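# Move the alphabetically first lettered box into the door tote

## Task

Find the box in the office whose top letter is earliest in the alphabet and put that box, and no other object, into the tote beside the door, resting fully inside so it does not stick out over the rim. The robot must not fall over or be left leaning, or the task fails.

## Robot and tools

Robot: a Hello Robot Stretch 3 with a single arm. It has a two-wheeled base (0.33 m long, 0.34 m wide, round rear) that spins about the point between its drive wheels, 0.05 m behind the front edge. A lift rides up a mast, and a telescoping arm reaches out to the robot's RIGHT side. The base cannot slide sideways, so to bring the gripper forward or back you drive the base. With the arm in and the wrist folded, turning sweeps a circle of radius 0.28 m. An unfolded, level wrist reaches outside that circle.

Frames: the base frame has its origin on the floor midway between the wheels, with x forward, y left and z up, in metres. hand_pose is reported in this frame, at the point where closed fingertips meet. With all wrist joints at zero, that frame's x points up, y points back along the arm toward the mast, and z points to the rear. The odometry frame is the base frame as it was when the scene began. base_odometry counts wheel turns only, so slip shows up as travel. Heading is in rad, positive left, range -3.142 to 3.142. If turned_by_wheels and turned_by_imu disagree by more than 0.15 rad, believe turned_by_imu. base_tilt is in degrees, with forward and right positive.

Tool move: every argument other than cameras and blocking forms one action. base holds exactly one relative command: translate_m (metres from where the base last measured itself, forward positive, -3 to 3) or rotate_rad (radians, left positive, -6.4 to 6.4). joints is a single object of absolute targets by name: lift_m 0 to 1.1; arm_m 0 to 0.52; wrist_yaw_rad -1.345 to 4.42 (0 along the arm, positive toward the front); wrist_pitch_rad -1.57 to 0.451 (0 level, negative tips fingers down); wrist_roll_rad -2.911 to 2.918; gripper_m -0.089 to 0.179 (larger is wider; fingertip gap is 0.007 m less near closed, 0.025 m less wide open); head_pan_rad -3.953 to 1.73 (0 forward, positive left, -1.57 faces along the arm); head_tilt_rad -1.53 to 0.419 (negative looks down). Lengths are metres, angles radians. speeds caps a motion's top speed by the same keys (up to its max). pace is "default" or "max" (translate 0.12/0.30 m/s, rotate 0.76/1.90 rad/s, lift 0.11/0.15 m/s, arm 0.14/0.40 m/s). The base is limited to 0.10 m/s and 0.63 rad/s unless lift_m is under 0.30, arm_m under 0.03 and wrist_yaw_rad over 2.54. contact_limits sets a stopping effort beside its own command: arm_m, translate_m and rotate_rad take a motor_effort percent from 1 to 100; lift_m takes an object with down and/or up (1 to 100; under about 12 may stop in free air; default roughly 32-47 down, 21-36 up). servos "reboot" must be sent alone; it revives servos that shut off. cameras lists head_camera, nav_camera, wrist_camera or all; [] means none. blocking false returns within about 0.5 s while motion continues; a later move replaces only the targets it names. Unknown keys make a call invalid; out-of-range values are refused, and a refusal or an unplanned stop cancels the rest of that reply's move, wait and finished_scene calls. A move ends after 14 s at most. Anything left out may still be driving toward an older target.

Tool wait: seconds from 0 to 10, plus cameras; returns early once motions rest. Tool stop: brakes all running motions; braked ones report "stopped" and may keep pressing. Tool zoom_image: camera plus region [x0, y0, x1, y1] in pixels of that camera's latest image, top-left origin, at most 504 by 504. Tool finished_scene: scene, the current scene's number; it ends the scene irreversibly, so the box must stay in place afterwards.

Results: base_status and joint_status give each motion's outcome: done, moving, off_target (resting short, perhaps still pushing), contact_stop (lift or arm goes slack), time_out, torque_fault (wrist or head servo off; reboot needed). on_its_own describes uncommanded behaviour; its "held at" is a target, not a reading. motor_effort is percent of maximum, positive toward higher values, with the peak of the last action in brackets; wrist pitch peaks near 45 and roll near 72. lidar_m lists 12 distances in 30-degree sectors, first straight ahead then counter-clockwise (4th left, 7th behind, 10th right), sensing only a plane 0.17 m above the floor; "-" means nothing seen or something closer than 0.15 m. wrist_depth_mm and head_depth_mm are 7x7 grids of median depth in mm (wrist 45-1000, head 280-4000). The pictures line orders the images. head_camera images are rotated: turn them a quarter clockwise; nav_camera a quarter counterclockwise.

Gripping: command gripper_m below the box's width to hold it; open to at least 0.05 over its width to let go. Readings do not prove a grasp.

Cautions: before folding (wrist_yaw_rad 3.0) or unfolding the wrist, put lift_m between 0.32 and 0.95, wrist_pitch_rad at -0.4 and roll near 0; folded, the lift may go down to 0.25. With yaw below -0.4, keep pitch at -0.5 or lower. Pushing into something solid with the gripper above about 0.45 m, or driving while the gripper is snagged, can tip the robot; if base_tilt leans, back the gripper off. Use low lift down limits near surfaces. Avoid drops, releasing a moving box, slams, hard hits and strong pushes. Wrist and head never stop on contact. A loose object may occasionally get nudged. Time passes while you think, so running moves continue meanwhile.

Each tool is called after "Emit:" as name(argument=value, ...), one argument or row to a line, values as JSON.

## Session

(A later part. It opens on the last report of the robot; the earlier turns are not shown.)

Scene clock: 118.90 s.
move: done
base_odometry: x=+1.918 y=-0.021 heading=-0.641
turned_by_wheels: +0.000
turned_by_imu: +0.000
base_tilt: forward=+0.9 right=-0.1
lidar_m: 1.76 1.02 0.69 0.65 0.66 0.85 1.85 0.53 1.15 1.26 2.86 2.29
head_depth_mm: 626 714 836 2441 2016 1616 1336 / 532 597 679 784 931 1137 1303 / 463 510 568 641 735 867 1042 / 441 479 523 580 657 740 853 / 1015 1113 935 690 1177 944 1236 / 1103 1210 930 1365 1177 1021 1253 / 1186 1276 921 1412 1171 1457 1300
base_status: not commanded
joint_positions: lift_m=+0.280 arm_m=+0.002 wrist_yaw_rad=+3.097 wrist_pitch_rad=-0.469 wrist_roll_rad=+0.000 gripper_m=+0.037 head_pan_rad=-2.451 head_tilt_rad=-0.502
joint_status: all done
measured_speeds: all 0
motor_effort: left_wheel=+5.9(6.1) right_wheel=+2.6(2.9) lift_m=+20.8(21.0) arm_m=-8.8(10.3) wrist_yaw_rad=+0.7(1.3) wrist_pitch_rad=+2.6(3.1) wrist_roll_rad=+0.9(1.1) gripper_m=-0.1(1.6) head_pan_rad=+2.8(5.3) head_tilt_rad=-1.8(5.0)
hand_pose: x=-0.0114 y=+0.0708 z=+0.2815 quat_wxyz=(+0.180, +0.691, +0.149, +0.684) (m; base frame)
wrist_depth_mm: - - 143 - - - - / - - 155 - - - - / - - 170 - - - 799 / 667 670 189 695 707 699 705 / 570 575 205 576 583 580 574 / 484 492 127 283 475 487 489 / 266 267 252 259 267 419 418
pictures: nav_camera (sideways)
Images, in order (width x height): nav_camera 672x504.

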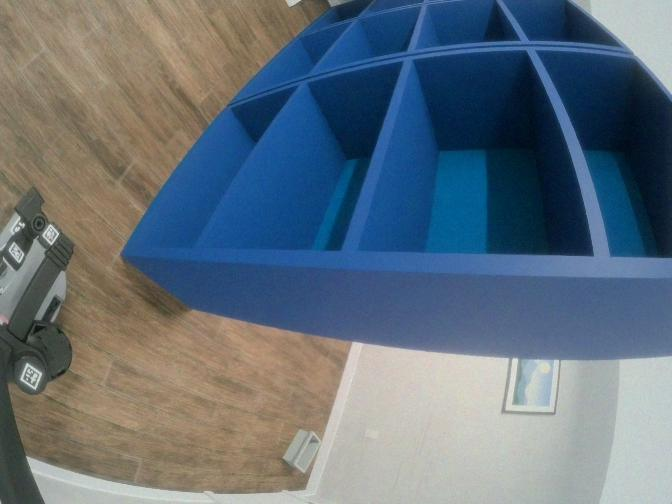

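Emit:
move(
  base={"rotate_rad": -0.836},
  joints={"head_pan_rad": 0.3, "head_tilt_rad": -0.35},
  pace="max",
  cameras=[],
)

Emit:
move(
  base={"translate_m": 1.12},
  pace="max",
  cameras=["head_camera", "nav_camera"],
)

Scene clock: 181.70 s.
move: done
base_odometry: x=+1.918 y=-0.021 heading=-1.477
turned_by_wheels: -0.836
turned_by_imu: -0.831
base_tilt: forward=+0.9 right=+0.0
lidar_m: 2.41 1.76 1.71 0.82 0.65 0.65 0.70 1.06 0.83 0.53 1.27 2.87
head_depth_mm: 2585 2765 2914 3234 2515 1889 1519 / 2407 2585 2641 2927 2502 1875 1503 / 2259 2469 2328 2771 2522 1880 1513 / 2179 2283 2313 2653 2498 1860 1501 / 2060 2187 1967 2465 2440 1879 1502 / 1944 2053 1947 2324 2373 1805 1497 / 1845 1956 1996 2164 2318 1845 1493
base_status: done
joint_positions: lift_m=+0.280 arm_m=+0.002 wrist_yaw_rad=+3.097 wrist_pitch_rad=-0.469 wrist_roll_rad=+0.000 gripper_m=+0.037 head_pan_rad=+0.316 head_tilt_rad=-0.349
joint_status: all done
measured_speeds: translate_m=+0.000 rotate_rad=+0.000 lift_m=+0.000 arm_m=+0.000 wrist_yaw_rad=+0.000 wrist_pitch_rad=+0.000 wrist_roll_rad=+0.000 head_pan_rad=-0.024 head_tilt_rad=+0.000
motor_effort: left_wheel=+8.2(18.1) right_wheel=-8.3(15.3) lift_m=+21.4(21.8) arm_m=-12.9(12.9) wrist_yaw_rad=+0.8(1.4) wrist_pitch_rad=+2.8(3.1) wrist_roll_rad=+0.8(1.2) gripper_m=+0.6(1.4) head_pan_rad=-2.1(5.1) head_tilt_rad=+2.3(6.2)
hand_pose: x=-0.0114 y=+0.0708 z=+0.2815 quat_wxyz=(+0.180, +0.691, +0.149, +0.684) (m; base frame)
wrist_depth_mm: - - 143 - - - - / - - 155 - - - - / - - 172 913 895 922 896 / - 673 189 690 712 705 704 / 558 574 206 579 576 580 566 / 492 487 128 281 466 489 488 / 266 265 254 258 266 422 414
pictures: none
No camera images: "cameras" was empty.

Scene clock: 186.80 s.
move: done
base_odometry: x=+2.024 y=-1.136 heading=-1.476
turned_by_wheels: +0.000
turned_by_imu: +0.000
base_tilt: forward=+0.9 right=+0.0
lidar_m: 1.31 1.48 1.07 1.59 1.55 1.53 1.66 1.23 1.14 1.66 1.95 1.82
head_depth_mm: 1785 1945 2097 1202 2404 1878 1506 / 1687 1800 1917 1098 2258 1884 1472 / 1579 1684 1755 1009 1497 1625 1505 / 1490 1576 1649 936 1962 1823 1495 / 1414 1492 1552 1000 1811 1851 1500 / 1339 1408 1481 999 1691 1771 1498 / 1275 1335 1398 991 778 1673 1500
base_status: done
joint_positions: lift_m=+0.280 arm_m=+0.002 wrist_yaw_rad=+3.097 wrist_pitch_rad=-0.469 wrist_roll_rad=+0.000 gripper_m=+0.037 head_pan_rad=+0.300 head_tilt_rad=-0.349
joint_status: not commanded
measured_speeds: all 0
motor_effort: left_wheel=+10.2(17.7) right_wheel=-1.7(12.5) lift_m=+22.5(22.5) arm_m=-19.9(20.6) wrist_yaw_rad=+0.5(1.4) wrist_pitch_rad=+2.6(3.1) wrist_roll_rad=+0.8(1.2) gripper_m=-0.7(1.5) head_pan_rad=-3.2(4.6) head_tilt_rad=+1.5(3.5)
hand_pose: x=-0.0114 y=+0.0708 z=+0.2815 quat_wxyz=(+0.180, +0.691, +0.149, +0.684) (m; base frame)
wrist_depth_mm: - - 146 - - - - / - - 158 - - - - / 902 910 173 892 888 900 905 / 698 695 189 714 699 704 697 / 570 583 206 579 572 570 578 / 485 486 128 281 470 482 485 / 265 266 252 260 267 418 421
pictures: head_camera (sideways), nav_camera (sideways)
Images, in order (width x height): head_camera 896x504, nav_camera 672x504.

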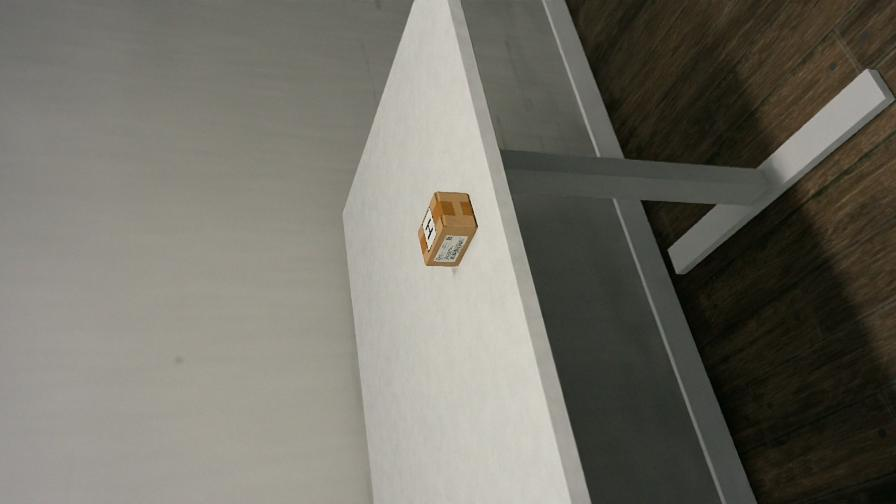

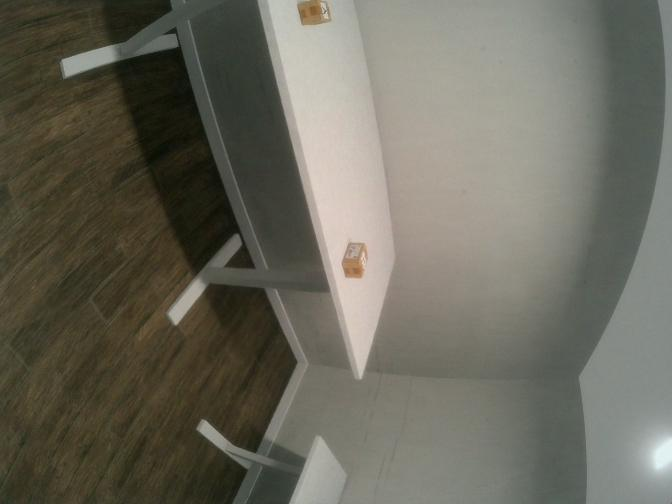

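Emit:
zoom_image(
  camera="head_camera",
  region=[410, 185, 490, 275],
)

Emit:
zoom_image(
  camera="nav_camera",
  region=[270, 0, 350, 50],
)

Emit:
move(
  joints={"head_pan_rad": 1.05, "head_tilt_rad": -0.35},
  pace="max",
  cameras=["head_camera"],
)

Scaled by 5.600 from the camera's 896x504 image, which has a finer 1280x720 frame.

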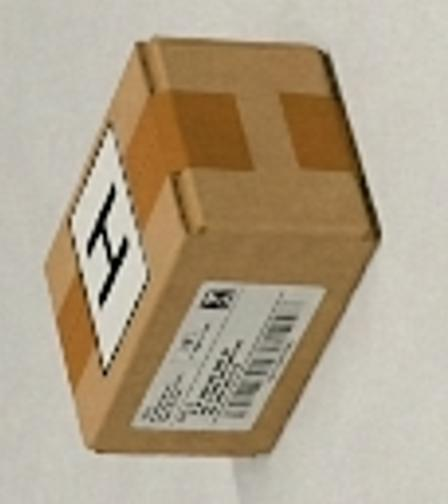

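Scaled by 6.300 from the camera's 672x504 image, which has a finer 792x594 frame.

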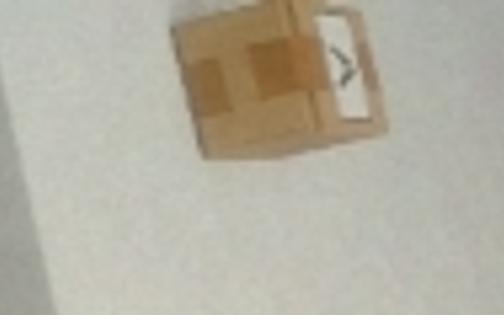

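Scene clock: 191.53 s.
move: done
base_odometry: x=+2.024 y=-1.136 heading=-1.476
turned_by_wheels: +0.000
turned_by_imu: +0.001
base_tilt: forward=+1.0 right=-0.2
lidar_m: 1.31 1.48 1.08 1.59 1.55 1.53 1.66 1.22 1.14 1.66 1.95 1.82
head_depth_mm: 1217 1279 1359 1026 758 1672 1522 / 1245 1304 1378 1023 795 1694 1510 / 1249 1343 1424 1019 789 1733 1516 / 1285 1363 1446 901 1661 1754 1502 / 1309 1393 1465 999 1200 1691 1428 / 1329 1406 1511 999 1743 1787 1487 / 1360 1450 1561 996 1797 1858 1498
base_status: not commanded
joint_positions: lift_m=+0.280 arm_m=+0.002 wrist_yaw_rad=+3.097 wrist_pitch_rad=-0.469 wrist_roll_rad=+0.000 gripper_m=+0.037 head_pan_rad=+1.061 head_tilt_rad=-0.349
joint_status: all done
measured_speeds: all 0
motor_effort: left_wheel=+10.2(10.3) right_wheel=-1.5(2.0) lift_m=+23.0(23.4) arm_m=-20.0(20.1) wrist_yaw_rad=+1.0(1.2) wrist_pitch_rad=+3.2(3.2) wrist_roll_rad=+0.8(1.0) gripper_m=+0.1(0.8) head_pan_rad=+1.2(5.2) head_tilt_rad=-0.1(3.2)
hand_pose: x=-0.0114 y=+0.0708 z=+0.2815 quat_wxyz=(+0.180, +0.691, +0.149, +0.684) (m; base frame)
wrist_depth_mm: - - 146 - - - - / - - 159 - - - - / 903 906 172 901 918 903 951 / 717 705 190 705 701 709 698 / 577 572 206 577 575 582 560 / 480 484 128 282 472 494 487 / 265 266 253 258 265 420 425
pictures: head_camera (sideways)
Images, in order (width x height): head_camera 896x504.

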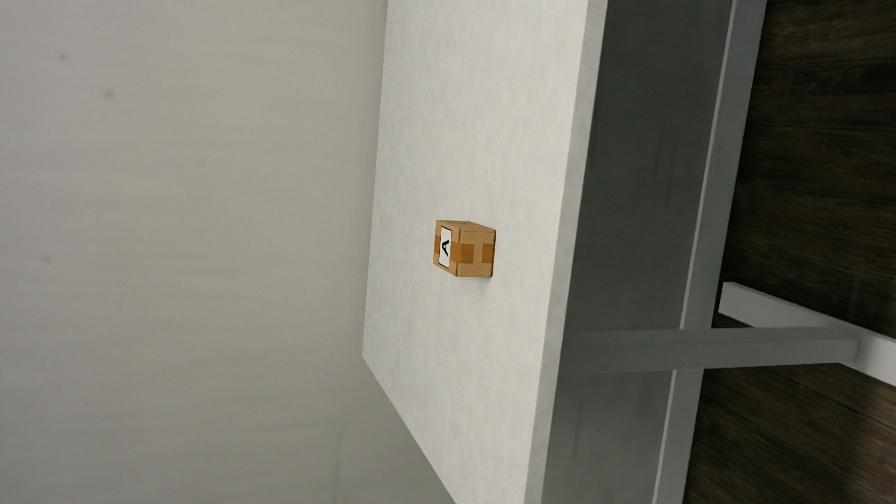

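Emit:
zoom_image(
  camera="head_camera",
  region=[425, 210, 505, 290],
)

Scaled by 6.300 from the camera's 896x504 image, which has a finer 1280x720 frame.

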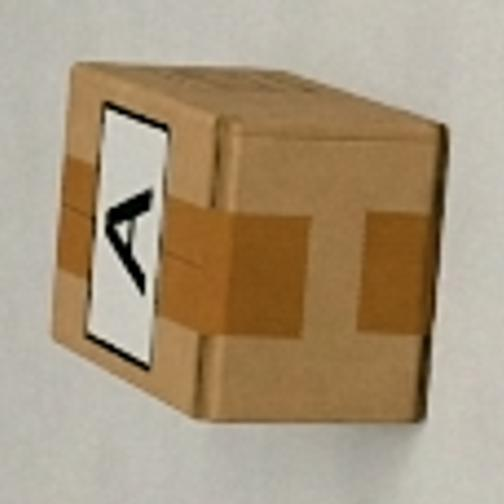

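Emit:
move(
  base={"rotate_rad": 2.406},
  joints={"head_pan_rad": -1.571, "head_tilt_rad": -0.35},
  pace="max",
  cameras=["head_camera"],
)

Scene clock: 217.87 s.
move: done
base_odometry: x=+2.024 y=-1.136 heading=+0.929
turned_by_wheels: +2.406
turned_by_imu: +2.396
base_tilt: forward=+0.9 right=-0.1
lidar_m: 1.53 1.55 1.22 1.47 1.40 1.66 2.23 1.81 1.31 1.47 1.07 1.65
head_depth_mm: 1277 1366 1448 1028 801 1786 1514 / 1282 1349 1436 1019 796 1761 1512 / 1264 1342 1415 1016 793 1752 1508 / 1266 1336 1409 1007 788 1764 1511 / 1251 1341 1411 1000 781 1742 1496 / 1254 1328 1392 935 780 1730 1502 / 1247 1323 1388 991 777 1702 1381
base_status: done
joint_positions: lift_m=+0.280 arm_m=+0.002 wrist_yaw_rad=+3.097 wrist_pitch_rad=-0.469 wrist_roll_rad=+0.000 gripper_m=+0.037 head_pan_rad=-1.587 head_tilt_rad=-0.350
joint_status: all done
measured_speeds: translate_m=+0.000 rotate_rad=+0.000 lift_m=+0.000 arm_m=+0.000 wrist_yaw_rad=+0.000 wrist_pitch_rad=+0.000 wrist_roll_rad=+0.000 head_pan_rad=+0.024 head_tilt_rad=+0.000
motor_effort: left_wheel=-9.0(16.8) right_wheel=+9.2(17.1) lift_m=+24.5(24.8) arm_m=-20.0(20.9) wrist_yaw_rad=+0.9(1.4) wrist_pitch_rad=+2.7(3.2) wrist_roll_rad=+0.7(1.0) gripper_m=+0.0(1.1) head_pan_rad=+2.9(4.8) head_tilt_rad=-0.5(5.0)
hand_pose: x=-0.0114 y=+0.0708 z=+0.2815 quat_wxyz=(+0.180, +0.691, +0.149, +0.684) (m; base frame)
wrist_depth_mm: - - 146 - - - - / - - 158 - - - - / 910 902 172 901 911 909 901 / 708 718 190 704 701 703 700 / 584 583 205 567 578 576 571 / 478 486 127 282 475 486 484 / 265 266 254 259 268 423 421
pictures: head_camera (sideways)
Images, in order (width x height): head_camera 896x504.

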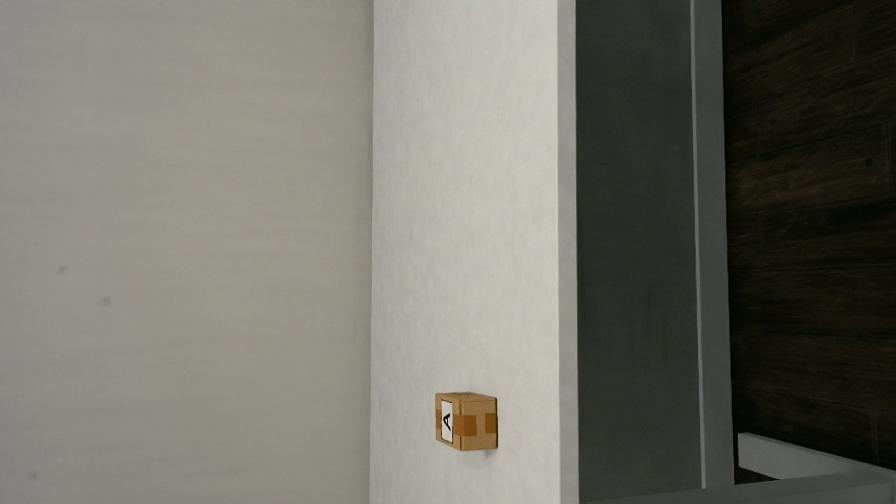

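Emit:
move(
  joints={"lift_m": 1.0, "wrist_pitch_rad": -0.4},
  pace="max",
  blocking=false,
  cameras=[],
)

Emit:
move(
  joints={"wrist_yaw_rad": 1.2},
  pace="max",
  cameras=[],
)

Emit:
move(
  joints={"wrist_yaw_rad": 0.0, "lift_m": 1.1, "gripper_m": 0.16},
  pace="max",
  cameras=["head_camera", "wrist_camera"],
)

Scene clock: 250.03 s.
move: moving
base_odometry: x=+2.024 y=-1.136 heading=+0.929
turned_by_wheels: +0.000
turned_by_imu: +0.001
base_tilt: forward=+0.9 right=-0.2
lidar_m: 1.53 1.55 1.22 1.47 1.40 1.66 2.22 1.82 1.31 1.47 1.07 1.64
head_depth_mm: 1273 1357 1445 1032 799 1753 1527 / 1274 1351 1430 1020 794 1767 1521 / 1268 1349 1421 1012 789 1742 1509 / 1254 1333 1410 1015 790 1741 1503 / 1254 1322 1407 1002 780 1748 1483 / 1257 1328 1399 900 780 1710 1498 / 1243 1322 1389 993 777 1685 1361
base_status: not commanded
joint_positions: lift_m=+0.320 arm_m=+0.002 wrist_yaw_rad=+3.097 wrist_pitch_rad=-0.421 wrist_roll_rad=+0.000 gripper_m=+0.037 head_pan_rad=-1.571 head_tilt_rad=-0.350
joint_status: lift_m moving; wrist_pitch_rad moving
measured_speeds: translate_m=+0.000 rotate_rad=+0.000 lift_m=+0.148 arm_m=+0.000 wrist_yaw_rad=+0.000 wrist_pitch_rad=+0.000 wrist_roll_rad=+0.000 head_pan_rad=+0.000 head_tilt_rad=+0.000
motor_effort: left_wheel=-8.9(9.2) right_wheel=+9.5(9.7) lift_m=+30.6(32.5) arm_m=-16.8(17.2) wrist_yaw_rad=+0.8(1.2) wrist_pitch_rad=+5.4(6.2) wrist_roll_rad=+0.7(0.9) gripper_m=-1.1(1.1) head_pan_rad=+3.2(3.6) head_tilt_rad=-1.0(1.9)
hand_pose: x=-0.0112 y=+0.0770 z=+0.3315 quat_wxyz=(+0.164, +0.694, +0.132, +0.688) (m; base frame)
wrist_depth_mm: - - 144 - - - - / - - 156 - - - - / - - 167 - - - - / 805 800 183 831 805 818 818 / 670 655 199 647 664 659 670 / 557 546 127 520 530 559 551 / 470 483 260 305 451 467 473
pictures: none
No camera images: "cameras" was empty.

Scene clock: 255.13 s.
move: done
base_odometry: x=+2.024 y=-1.136 heading=+0.929
turned_by_wheels: +0.000
turned_by_imu: +0.001
base_tilt: forward=+1.0 right=+0.0
lidar_m: 1.53 1.55 1.23 1.47 1.40 1.66 2.23 1.82 1.31 1.47 1.07 1.65
head_depth_mm: 1276 1355 1440 1030 799 1758 - / 1271 1346 1424 1025 796 1759 - / 1257 1339 1408 1021 790 1742 - / 1260 1348 1415 1003 788 1754 1497 / 1259 1326 1400 998 783 1740 1495 / 1252 1332 1403 907 780 1731 - / 1254 1327 1400 988 773 1703 -
base_status: not commanded
joint_positions: lift_m=+1.000 arm_m=+0.002 wrist_yaw_rad=+1.203 wrist_pitch_rad=-0.419 wrist_roll_rad=+0.000 gripper_m=+0.037 head_pan_rad=-1.571 head_tilt_rad=-0.350
joint_status: all done
measured_speeds: all 0
motor_effort: left_wheel=-9.0(9.3) right_wheel=+9.5(10.0) lift_m=+29.6(33.0) arm_m=-12.3(16.8) wrist_yaw_rad=-2.0(7.2) wrist_pitch_rad=+3.4(6.9) wrist_roll_rad=+0.9(1.1) gripper_m=+0.0(1.2) head_pan_rad=+1.7(4.5) head_tilt_rad=-0.7(2.3)
hand_pose: x=+0.1879 y=-0.2274 z=+1.0125 quat_wxyz=(+0.654, +0.513, -0.487, +0.270) (m; base frame)
wrist_depth_mm: - - - - - - - / - - - - - - - / - - - - - - - / - - - - - - - / - - - - - - - / - - 127 - - - - / - - - - - - -
pictures: none
No camera images: "cameras" was empty.

Scene clock: 256.90 s.
move: done
base_odometry: x=+2.024 y=-1.136 heading=+0.929
turned_by_wheels: +0.000
turned_by_imu: +0.000
base_tilt: forward=+0.9 right=-0.2
lidar_m: 1.53 1.55 1.23 1.47 1.41 1.67 2.23 1.82 1.31 1.47 1.07 1.64
head_depth_mm: 1286 1331 - - - - - / 1276 1327 - - - - - / 1263 1333 - - - - - / 1259 1338 1413 1005 742 1740 1509 / 1260 1337 1398 1003 708 1750 1493 / 1260 1320 1409 903 780 1737 1499 / 1253 1321 1390 991 775 1689 1364
base_status: not commanded
joint_positions: lift_m=+1.098 arm_m=+0.002 wrist_yaw_rad=+0.003 wrist_pitch_rad=-0.418 wrist_roll_rad=+0.000 gripper_m=+0.160 head_pan_rad=-1.571 head_tilt_rad=-0.350
joint_status: all done
joint sent to its limit — lift_m, upper limit.
measured_speeds: all 0
motor_effort: left_wheel=-9.2(9.3) right_wheel=+9.3(9.8) lift_m=+30.4(32.7) arm_m=-11.2(12.9) wrist_yaw_rad=-1.8(6.4) wrist_pitch_rad=+3.1(3.6) wrist_roll_rad=+0.9(1.1) gripper_m=+0.7(88.1) head_pan_rad=+3.1(4.3) head_tilt_rad=-1.3(1.5)
hand_pose: x=-0.0208 y=-0.3711 z=+1.1102 quat_wxyz=(+0.692, +0.148, -0.691, -0.146) (m; base frame)
wrist_depth_mm: - - - - - - - / - - - - - - - / - - - - - - - / - - - - - - - / - - - - - - - / - 125 - - - 120 - / - - - - - - 112
pictures: head_camera (sideways), wrist_camera
Images, in order (width x height): head_camera 896x504, wrist_camera 644x364.

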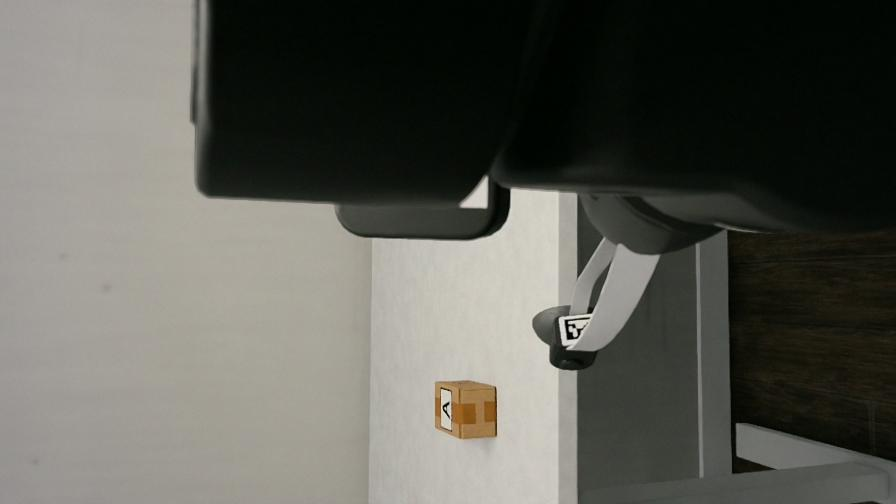

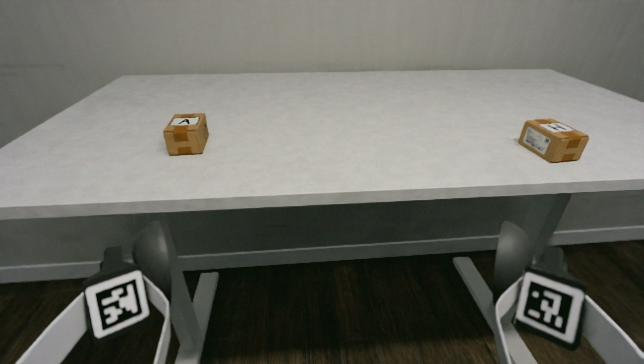

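Emit:
zoom_image(
  camera="wrist_camera",
  region=[500, 100, 610, 170],
)

Emit:
zoom_image(
  camera="wrist_camera",
  region=[140, 95, 240, 165],
)

Scaled by 4.582.

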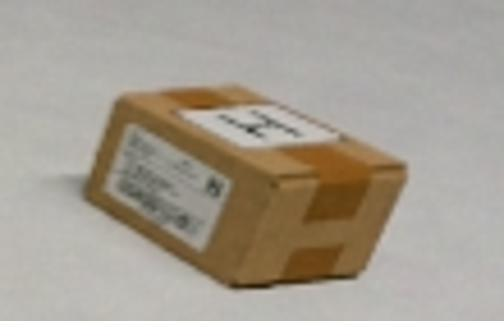

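Scaled by 5.040.

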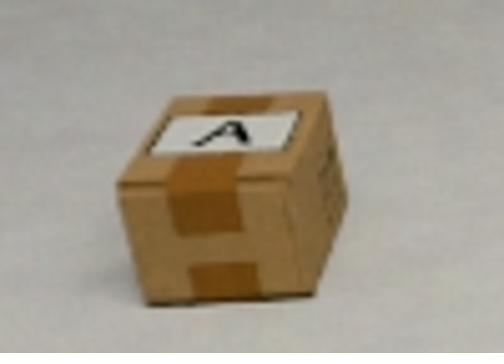

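Emit:
move(
  base={"translate_m": 0.2},
  cameras=["head_camera", "wrist_camera"],
)

Scene clock: 281.60 s.
move: done
base_odometry: x=+2.144 y=-0.976 heading=+0.929
turned_by_wheels: +0.000
turned_by_imu: +0.001
base_tilt: forward=+1.0 right=-0.1
lidar_m: 1.33 1.35 1.71 1.17 1.60 1.83 2.42 2.01 1.44 1.01 1.01 1.44
head_depth_mm: 1262 1315 - - - - - / 1258 1301 - - - - - / 1242 1313 - - - - - / 1245 1317 1400 937 747 1742 1490 / 1240 1303 1375 1001 708 1703 1493 / 1235 1302 1389 993 778 1684 1335 / 1230 1302 1399 988 776 1695 1496
base_status: done
joint_positions: lift_m=+1.098 arm_m=+0.002 wrist_yaw_rad=+0.003 wrist_pitch_rad=-0.418 wrist_roll_rad=+0.000 gripper_m=+0.160 head_pan_rad=-1.571 head_tilt_rad=-0.350
joint_status: not commanded
measured_speeds: all 0
motor_effort: left_wheel=-1.8(7.6) right_wheel=+11.2(17.4) lift_m=+30.3(30.8) arm_m=-5.6(8.9) wrist_yaw_rad=-2.0(2.6) wrist_pitch_rad=+3.2(3.5) wrist_roll_rad=+1.0(1.1) gripper_m=+0.4(1.2) head_pan_rad=+2.6(3.9) head_tilt_rad=-0.6(1.5)
hand_pose: x=-0.0208 y=-0.3711 z=+1.1102 quat_wxyz=(+0.692, +0.148, -0.691, -0.146) (m; base frame)
wrist_depth_mm: - - - - - - - / - - - - - - - / - - - 590 - - - / - - - - - - - / - - - - - - - / - 125 - - - 120 - / - - - - - - 112
pictures: head_camera (sideways), wrist_camera
Images, in order (width x height): head_camera 896x504, wrist_camera 644x364.

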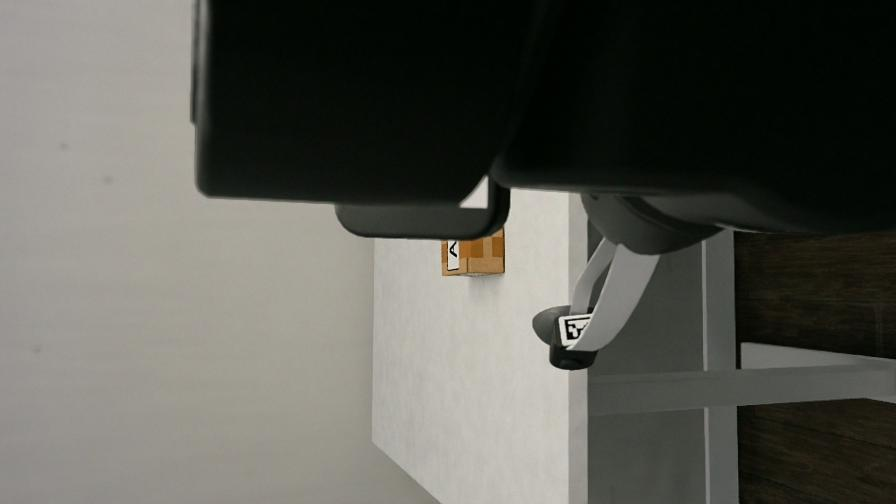

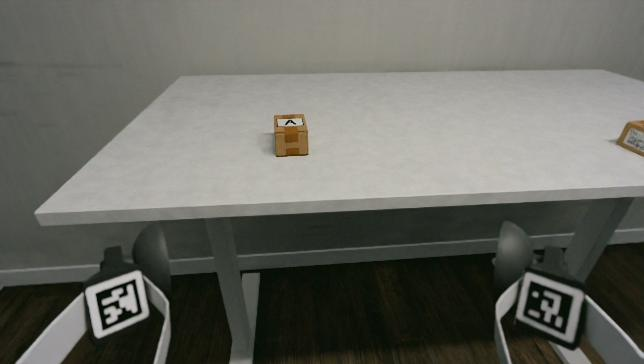

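Emit:
move(
  base={"translate_m": 0.068},
  joints={"arm_m": 0.2},
  cameras=["head_camera", "wrist_camera"],
)

Scene clock: 292.17 s.
move: done
base_odometry: x=+2.184 y=-0.922 heading=+0.929
turned_by_wheels: +0.000
turned_by_imu: +0.001
base_tilt: forward=+1.0 right=-0.1
lidar_m: 1.27 1.29 1.63 1.16 1.60 1.89 2.49 2.07 1.48 0.99 1.46 1.36
head_depth_mm: 1257 - - 900 798 1727 1521 / 1244 1306 - 841 798 1733 1513 / 1243 1293 370 341 788 1724 1501 / 1232 1313 1393 882 784 1727 1507 / 1236 1307 1384 937 783 1671 1388 / 1224 1299 1393 990 781 1693 1492 / 1233 1289 1390 1429 777 1692 1492
base_status: done
joint_positions: lift_m=+1.098 arm_m=+0.200 wrist_yaw_rad=+0.003 wrist_pitch_rad=-0.418 wrist_roll_rad=+0.000 gripper_m=+0.160 head_pan_rad=-1.571 head_tilt_rad=-0.350
joint_status: all done
measured_speeds: all 0
motor_effort: left_wheel=+8.7(10.3) right_wheel=+2.1(12.8) lift_m=+30.1(30.5) arm_m=+21.0(23.3) wrist_yaw_rad=-1.9(2.5) wrist_pitch_rad=+3.0(3.5) wrist_roll_rad=+0.8(1.0) gripper_m=-0.2(1.4) head_pan_rad=+3.3(4.4) head_tilt_rad=+0.2(1.4)
hand_pose: x=-0.0209 y=-0.5693 z=+1.1102 quat_wxyz=(+0.692, +0.148, -0.691, -0.146) (m; base frame)
wrist_depth_mm: - - - - - - - / - - - - - - - / - - - - - - - / - - - 429 - - - / - 387 403 415 410 144 406 / 350 125 349 354 352 121 347 / 304 308 319 - - - 112
pictures: head_camera (sideways), wrist_camera
Images, in order (width x height): head_camera 896x504, wrist_camera 644x364.

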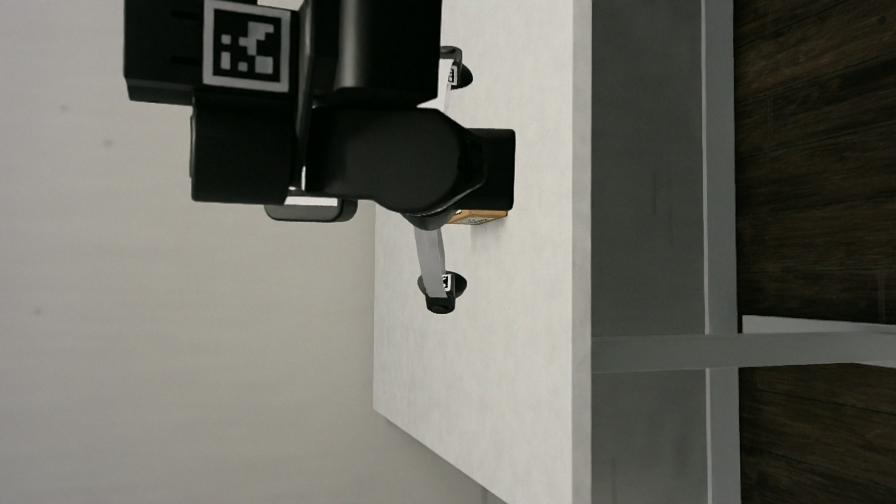

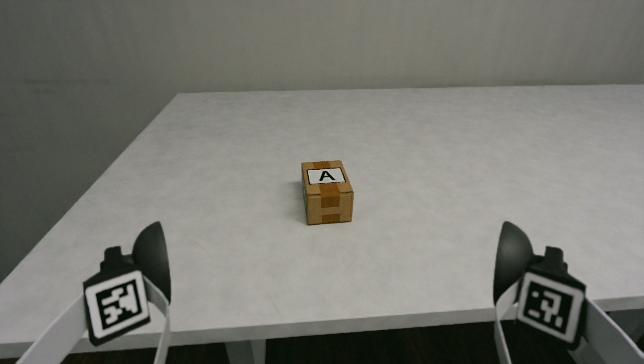

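Emit:
move(
  joints={"lift_m": 1.0},
  cameras=["head_camera", "wrist_camera"],
)

Scene clock: 347.23 s.
move: done
base_odometry: x=+2.184 y=-0.922 heading=+0.929
turned_by_wheels: +0.000
turned_by_imu: +0.001
base_tilt: forward=+1.1 right=-0.1
lidar_m: 1.26 1.28 1.63 1.16 1.60 1.88 2.49 2.07 1.48 0.99 1.46 1.36
head_depth_mm: 1254 1330 1416 305 288 1750 1513 / 1242 1327 1396 293 294 1743 1512 / 1242 1318 1402 301 311 1746 1513 / 1232 1314 1385 1009 785 1724 1494 / 1236 1306 1386 995 779 1666 1384 / 1229 1306 1373 990 778 1678 1490 / 1222 1290 1381 1428 778 1693 1496
base_status: not commanded
joint_positions: lift_m=+1.000 arm_m=+0.200 wrist_yaw_rad=+0.003 wrist_pitch_rad=-0.418 wrist_roll_rad=+0.000 gripper_m=+0.160 head_pan_rad=-1.571 head_tilt_rad=-0.350
joint_status: all done
measured_speeds: all 0
motor_effort: left_wheel=+8.7(9.0) right_wheel=+2.5(2.9) lift_m=+20.6(29.4) arm_m=+14.8(17.3) wrist_yaw_rad=-1.7(2.5) wrist_pitch_rad=+3.0(3.7) wrist_roll_rad=+0.8(1.0) gripper_m=+0.0(1.0) head_pan_rad=+2.1(3.5) head_tilt_rad=+0.3(1.4)
hand_pose: x=-0.0209 y=-0.5693 z=+1.0126 quat_wxyz=(+0.692, +0.148, -0.691, -0.146) (m; base frame)
wrist_depth_mm: - - - - - - - / - - - - - - - / 446 - - 376 - - - / 342 344 345 346 347 347 348 / 274 275 276 276 285 290 294 / 256 125 - - - 119 - / - - - - - - 112
pictures: head_camera (sideways), wrist_camera
Images, in order (width x height): head_camera 896x504, wrist_camera 644x364.

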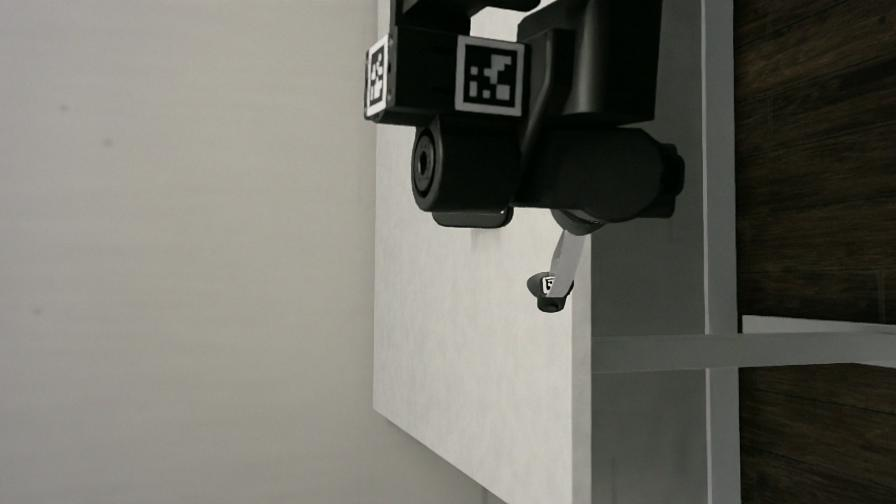

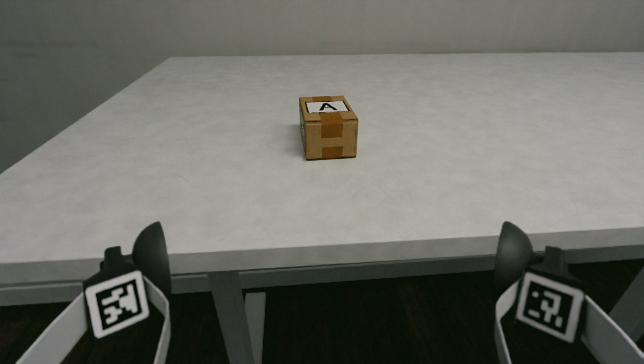

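Emit:
move(
  joints={"lift_m": 0.958},
  contact_limits={"lift_m": {"down": 14}},
  cameras=[],
)

Emit:
move(
  joints={"arm_m": 0.4},
  cameras=["head_camera", "wrist_camera"],
)

Scene clock: 373.80 s.
move: done
base_odometry: x=+2.184 y=-0.922 heading=+0.929
turned_by_wheels: +0.000
turned_by_imu: +0.001
base_tilt: forward=+1.0 right=-0.1
lidar_m: 1.26 1.28 1.63 1.16 1.60 1.88 2.49 2.07 1.48 0.99 1.46 1.36
head_depth_mm: 1254 1336 1426 1025 309 296 1513 / 1245 1322 1411 1024 305 300 1506 / 1244 1316 1402 951 316 326 1505 / 1241 1311 1399 1009 686 1712 1487 / 1219 1298 1381 996 743 1655 1380 / 1226 1297 1382 989 774 1693 1492 / 1218 1290 1386 1429 771 1683 1494
base_status: not commanded
joint_positions: lift_m=+0.958 arm_m=+0.200 wrist_yaw_rad=+0.003 wrist_pitch_rad=-0.418 wrist_roll_rad=+0.000 gripper_m=+0.160 head_pan_rad=-1.571 head_tilt_rad=-0.350
joint_status: all done
measured_speeds: all 0
motor_effort: left_wheel=+8.6(8.9) right_wheel=+2.1(2.8) lift_m=+20.6(22.8) arm_m=+9.3(10.6) wrist_yaw_rad=-2.1(2.6) wrist_pitch_rad=+3.2(3.5) wrist_roll_rad=+0.9(1.0) gripper_m=+0.5(1.0) head_pan_rad=+2.5(3.8) head_tilt_rad=+0.8(1.8)
contact_limits: lift_m down 14 (down: maximum 72; up: maximum 65)
hand_pose: x=-0.0209 y=-0.5693 z=+0.9706 quat_wxyz=(+0.692, +0.148, -0.691, -0.146) (m; base frame)
wrist_depth_mm: - - - - - - - / - - - 350 - - - / 354 354 357 356 356 362 359 / 265 265 265 269 269 268 270 / - 239 249 - - 267 - / - 125 - - - 119 - / - - - - - - 112
pictures: none
No camera images: "cameras" was empty.

Scene clock: 376.50 s.
move: done
base_odometry: x=+2.184 y=-0.922 heading=+0.929
turned_by_wheels: +0.000
turned_by_imu: +0.000
base_tilt: forward=+1.0 right=-0.1
lidar_m: 1.27 1.28 1.63 1.16 1.60 1.88 2.49 2.07 1.48 0.99 1.46 1.36
head_depth_mm: 1247 1326 1413 404 694 1753 1523 / 1248 1320 1394 484 753 1754 1514 / 1239 1316 1406 509 715 1723 1508 / 1233 1318 1395 1005 788 1731 1502 / 1231 1300 1385 1000 783 1662 1392 / 1227 1301 1363 992 774 1672 1500 / 1225 1295 1376 1419 776 1689 1490
base_status: not commanded
joint_positions: lift_m=+0.958 arm_m=+0.400 wrist_yaw_rad=+0.003 wrist_pitch_rad=-0.418 wrist_roll_rad=+0.000 gripper_m=+0.160 head_pan_rad=-1.571 head_tilt_rad=-0.350
joint_status: all done
measured_speeds: all 0
motor_effort: left_wheel=+8.7(9.0) right_wheel=+2.4(2.8) lift_m=+23.8(23.8) arm_m=+19.9(23.5) wrist_yaw_rad=-1.9(2.4) wrist_pitch_rad=+3.1(3.6) wrist_roll_rad=+0.8(1.2) gripper_m=-0.1(1.0) head_pan_rad=+2.0(3.7) head_tilt_rad=+0.5(1.7)
contact_limits: lift_m down 14 (down: maximum 72; up: maximum 65)
hand_pose: x=-0.0209 y=-0.7693 z=+0.9706 quat_wxyz=(+0.692, +0.148, -0.691, -0.146) (m; base frame)
wrist_depth_mm: - - - - - - - / - - - - - - - / 352 349 351 229 354 354 359 / 262 263 265 177 255 266 271 / 210 213 212 187 204 214 213 / 181 125 177 177 177 127 172 / - 123 151 152 152 148 110
pictures: head_camera (sideways), wrist_camera
Images, in order (width x height): head_camera 896x504, wrist_camera 644x364.

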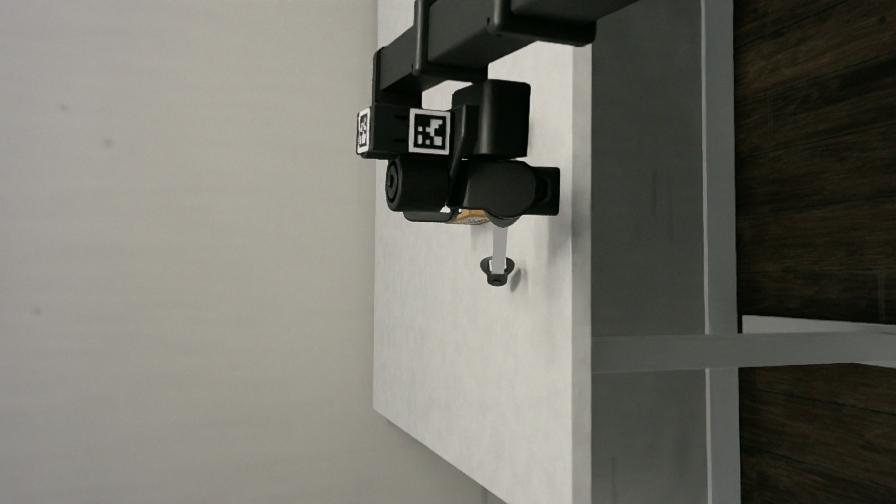

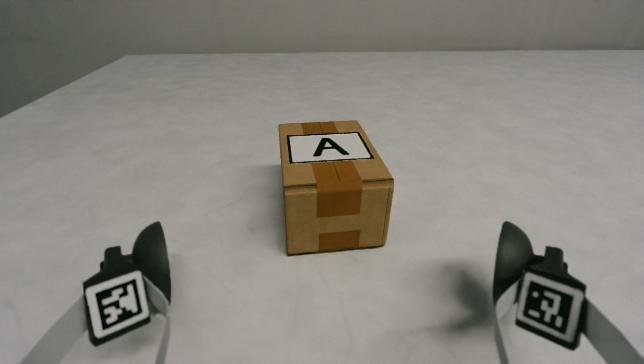

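Emit:
move(
  joints={"arm_m": 0.475},
  cameras=["head_camera", "wrist_camera"],
)

Scene clock: 384.47 s.
move: done
base_odometry: x=+2.184 y=-0.922 heading=+0.929
turned_by_wheels: +0.000
turned_by_imu: +0.001
base_tilt: forward=+1.1 right=-0.1
lidar_m: 1.26 1.28 1.62 1.16 1.60 1.89 2.49 2.07 1.48 0.99 1.46 1.36
head_depth_mm: 1258 1339 1411 403 694 1739 1506 / 1253 1327 1391 556 796 1745 1512 / 1245 1318 1385 582 793 1727 1500 / 1249 1308 1392 1004 784 1712 1507 / 1229 1314 1383 1001 783 1691 1384 / 1227 1297 1374 989 778 1691 1490 / 1218 1297 1382 1432 775 1685 1493
base_status: not commanded
joint_positions: lift_m=+0.958 arm_m=+0.475 wrist_yaw_rad=+0.003 wrist_pitch_rad=-0.418 wrist_roll_rad=+0.000 gripper_m=+0.160 head_pan_rad=-1.571 head_tilt_rad=-0.350
joint_status: all done
measured_speeds: all 0
motor_effort: left_wheel=+8.6(9.0) right_wheel=+2.3(2.9) lift_m=+29.2(29.4) arm_m=+19.9(22.8) wrist_yaw_rad=-2.1(2.3) wrist_pitch_rad=+3.1(3.5) wrist_roll_rad=+0.8(1.1) gripper_m=+0.3(1.4) head_pan_rad=+1.8(4.1) head_tilt_rad=+0.9(2.3)
contact_limits: lift_m down 14 (down: maximum 72; up: maximum 65)
hand_pose: x=-0.0209 y=-0.8443 z=+0.9706 quat_wxyz=(+0.692, +0.148, -0.691, -0.146) (m; base frame)
wrist_depth_mm: - - - - - - - / - - - - - - - / 350 350 352 354 357 359 357 / 262 262 263 171 265 266 267 / 211 211 211 137 204 213 213 / 181 124 170 115 119 128 171 / - 123 151 116 127 147 110
pictures: head_camera (sideways), wrist_camera
Images, in order (width x height): head_camera 896x504, wrist_camera 644x364.

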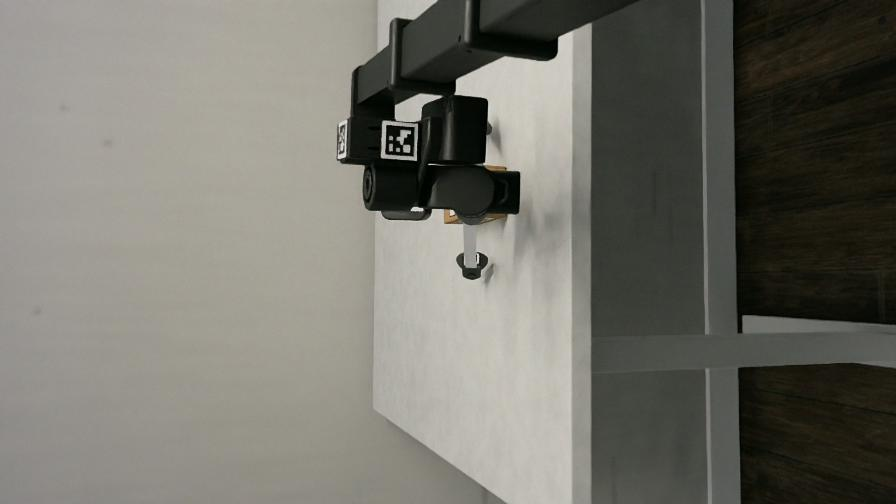

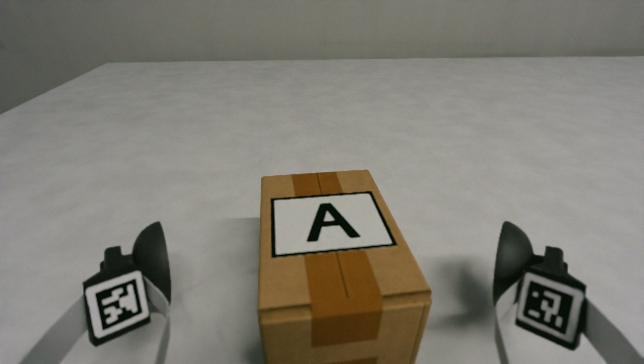

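Emit:
move(
  joints={"gripper_m": 0.02},
  cameras=["wrist_camera"],
)

Scene clock: 389.83 s.
move: done
base_odometry: x=+2.184 y=-0.922 heading=+0.929
turned_by_wheels: +0.000
turned_by_imu: +0.001
base_tilt: forward=+1.0 right=+0.0
lidar_m: 1.27 1.28 1.62 1.16 1.60 1.89 2.49 2.07 1.48 0.99 1.46 1.37
head_depth_mm: 1251 1325 1415 404 698 1752 1525 / 1243 1313 1378 557 793 1728 1515 / 1246 1313 1394 581 790 1734 1515 / 1241 1312 1395 1003 787 1715 1494 / 1232 1306 1387 998 780 1683 1392 / 1223 1296 1378 995 782 1687 1491 / 1223 1281 1372 1432 774 1675 1481
base_status: not commanded
joint_positions: lift_m=+0.958 arm_m=+0.475 wrist_yaw_rad=+0.002 wrist_pitch_rad=-0.418 wrist_roll_rad=+0.000 gripper_m=+0.022 head_pan_rad=-1.571 head_tilt_rad=-0.350
joint_status: all done
measured_speeds: all 0
motor_effort: left_wheel=+8.7(8.9) right_wheel=+2.6(2.9) lift_m=+29.1(30.6) arm_m=-1.6(6.5) wrist_yaw_rad=-1.2(2.2) wrist_pitch_rad=+3.3(3.7) wrist_roll_rad=+1.0(1.1) gripper_m=-29.8(98.6) head_pan_rad=+2.2(3.6) head_tilt_rad=+1.7(2.3)
contact_limits: lift_m down 14 (down: maximum 72; up: maximum 65)
hand_pose: x=-0.0211 y=-0.8443 z=+0.9706 quat_wxyz=(+0.692, +0.148, -0.691, -0.146) (m; base frame)
wrist_depth_mm: - - - - - - - / - - - - - - - / 351 351 352 354 356 358 360 / 263 262 264 172 266 266 266 / 210 210 148 137 153 213 214 / 182 175 124 115 119 166 178 / 150 143 126 119 144 143 152
pictures: wrist_camera
Images, in order (width x height): wrist_camera 644x364.

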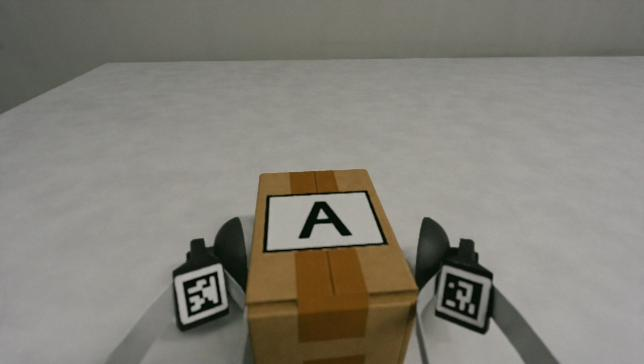

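Emit:
move(
  joints={"gripper_m": 0.16},
  cameras=[],
)

Emit:
move(
  joints={"lift_m": 1.1},
  cameras=["wrist_camera"],
)

Emit:
move(
  joints={"arm_m": 0.0, "wrist_pitch_rad": -1.57},
  pace="max",
  cameras=["head_camera", "wrist_camera"],
)

Scene clock: 432.20 s.
move: done
base_odometry: x=+2.184 y=-0.922 heading=+0.929
turned_by_wheels: +0.000
turned_by_imu: +0.001
base_tilt: forward=+0.9 right=-0.1
lidar_m: 1.26 1.28 1.63 1.16 1.60 1.89 2.49 2.07 1.48 0.99 1.46 1.36
head_depth_mm: 1243 1332 1417 405 695 1761 1510 / 1245 1317 1394 557 797 1742 1506 / 1243 1317 1394 582 789 1741 1511 / 1234 1309 1391 1003 784 1707 1498 / 1222 1309 1375 997 779 1673 1392 / 1221 1291 1384 991 779 1680 1501 / 1227 1288 1371 1433 774 1691 1493
base_status: not commanded
joint_positions: lift_m=+0.958 arm_m=+0.475 wrist_yaw_rad=+0.002 wrist_pitch_rad=-0.418 wrist_roll_rad=+0.000 gripper_m=+0.160 head_pan_rad=-1.571 head_tilt_rad=-0.350
joint_status: all done
measured_speeds: all 0
motor_effort: left_wheel=+8.5(8.8) right_wheel=+2.5(2.9) lift_m=+23.9(26.1) arm_m=-20.4(20.6) wrist_yaw_rad=-1.0(1.8) wrist_pitch_rad=+3.3(3.4) wrist_roll_rad=+0.9(1.1) gripper_m=-0.4(87.3) head_pan_rad=+2.7(3.0) head_tilt_rad=+0.9(2.5)
contact_limits: lift_m down 14 (down: maximum 72; up: maximum 65)
hand_pose: x=-0.0211 y=-0.8443 z=+0.9706 quat_wxyz=(+0.692, +0.148, -0.691, -0.146) (m; base frame)
wrist_depth_mm: - - - - - - - / - - - - - - - / 349 352 355 355 350 354 358 / 262 264 265 171 267 266 269 / 210 212 204 137 205 212 214 / 181 125 170 115 123 128 172 / - 123 147 119 143 148 110
pictures: none
No camera images: "cameras" was empty.

Scene clock: 434.30 s.
move: done
base_odometry: x=+2.184 y=-0.922 heading=+0.929
turned_by_wheels: +0.000
turned_by_imu: +0.000
base_tilt: forward=+0.9 right=-0.2
lidar_m: 1.26 1.28 1.63 1.16 1.60 1.89 2.49 2.07 1.48 0.99 1.46 1.36
head_depth_mm: 1248 401 1415 1025 799 1757 1523 / 1249 542 762 1017 794 1730 1505 / 1251 630 555 946 794 1728 1500 / 1248 1307 1385 1007 786 1725 1496 / 1229 1298 1383 1002 781 1679 1393 / 1221 1299 1367 996 781 1681 1485 / 1227 1296 1371 1439 775 1681 1497
base_status: not commanded
joint_positions: lift_m=+1.098 arm_m=+0.475 wrist_yaw_rad=+0.002 wrist_pitch_rad=-0.418 wrist_roll_rad=+0.000 gripper_m=+0.160 head_pan_rad=-1.571 head_tilt_rad=-0.350
joint_status: all done
joint sent to its limit — lift_m, upper limit.
measured_speeds: all 0
motor_effort: left_wheel=+8.6(8.8) right_wheel=+2.5(3.0) lift_m=+30.2(32.3) arm_m=-18.5(20.5) wrist_yaw_rad=-1.5(1.9) wrist_pitch_rad=+3.0(3.5) wrist_roll_rad=+0.8(1.1) gripper_m=+0.2(1.1) head_pan_rad=+2.5(3.0) head_tilt_rad=+2.4(2.7)
hand_pose: x=-0.0211 y=-0.8443 z=+1.1102 quat_wxyz=(+0.692, +0.148, -0.691, -0.146) (m; base frame)
wrist_depth_mm: - - - - - - - / - - - - - - - / - - - - - - - / - - - - - - - / 398 384 399 401 402 386 402 / 346 124 350 348 349 120 336 / 114 281 300 255 298 292 110
pictures: wrist_camera
Images, in order (width x height): wrist_camera 644x364.

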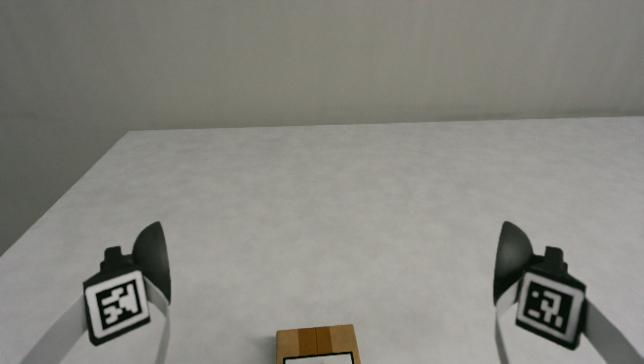

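Scene clock: 436.77 s.
move: done
base_odometry: x=+2.184 y=-0.922 heading=+0.929
turned_by_wheels: +0.000
turned_by_imu: +0.000
base_tilt: forward=+0.9 right=+0.0
lidar_m: 1.26 1.28 1.63 1.16 1.61 1.88 2.49 2.07 1.48 0.99 1.46 1.36
head_depth_mm: 1251 1308 - - - - - / 1236 1306 - - - - - / 1245 1304 - 816 - - - / 1233 1303 1393 1008 787 1722 1511 / 1233 1309 1384 1002 782 1680 1393 / 1229 1300 1372 990 777 1675 1503 / 1217 1294 1375 1423 777 1688 1496
base_status: not commanded
joint_positions: lift_m=+1.098 arm_m=+0.002 wrist_yaw_rad=+0.002 wrist_pitch_rad=-1.567 wrist_roll_rad=+0.000 gripper_m=+0.160 head_pan_rad=-1.571 head_tilt_rad=-0.350
joint_status: all done
joint sent to its limit — arm_m, lower limit.
measured_speeds: all 0
motor_effort: left_wheel=+8.4(8.8) right_wheel=+2.5(2.9) lift_m=+30.1(30.6) arm_m=-19.4(22.9) wrist_yaw_rad=-1.4(1.7) wrist_pitch_rad=-0.7(4.1) wrist_roll_rad=+0.9(1.1) gripper_m=-0.1(1.1) head_pan_rad=+2.5(3.4) head_tilt_rad=+1.9(3.0)
hand_pose: x=-0.0217 y=-0.1235 z=+0.9800 quat_wxyz=(+0.501, +0.500, -0.500, -0.499) (m; base frame)
wrist_depth_mm: - - - - - - - / - - - - - - - / - - - - - - - / - - - - - - - / - - - - - - - / - 125 - - - 120 - / - - - - - - 112
pictures: head_camera (sideways), wrist_camera
Images, in order (width x height): head_camera 896x504, wrist_camera 644x364.

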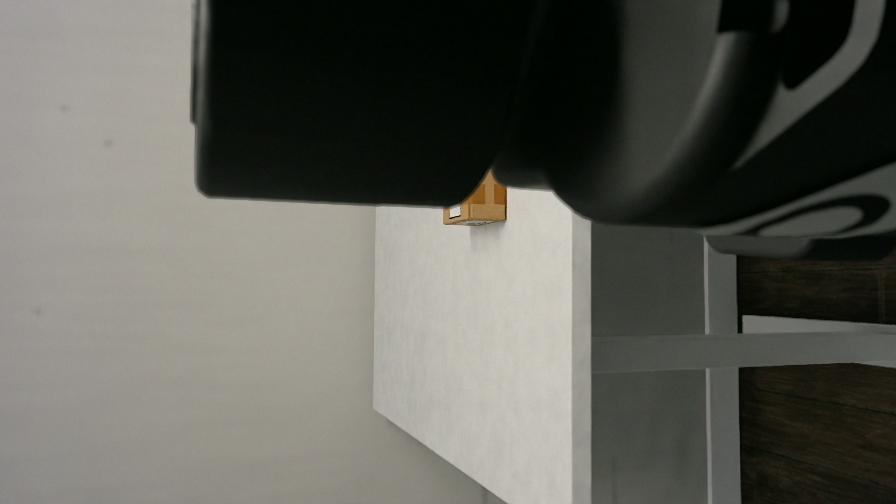

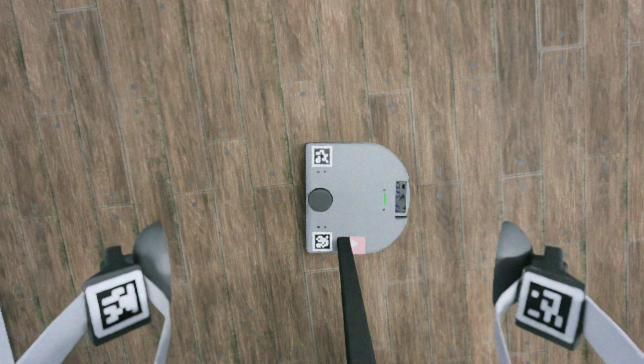

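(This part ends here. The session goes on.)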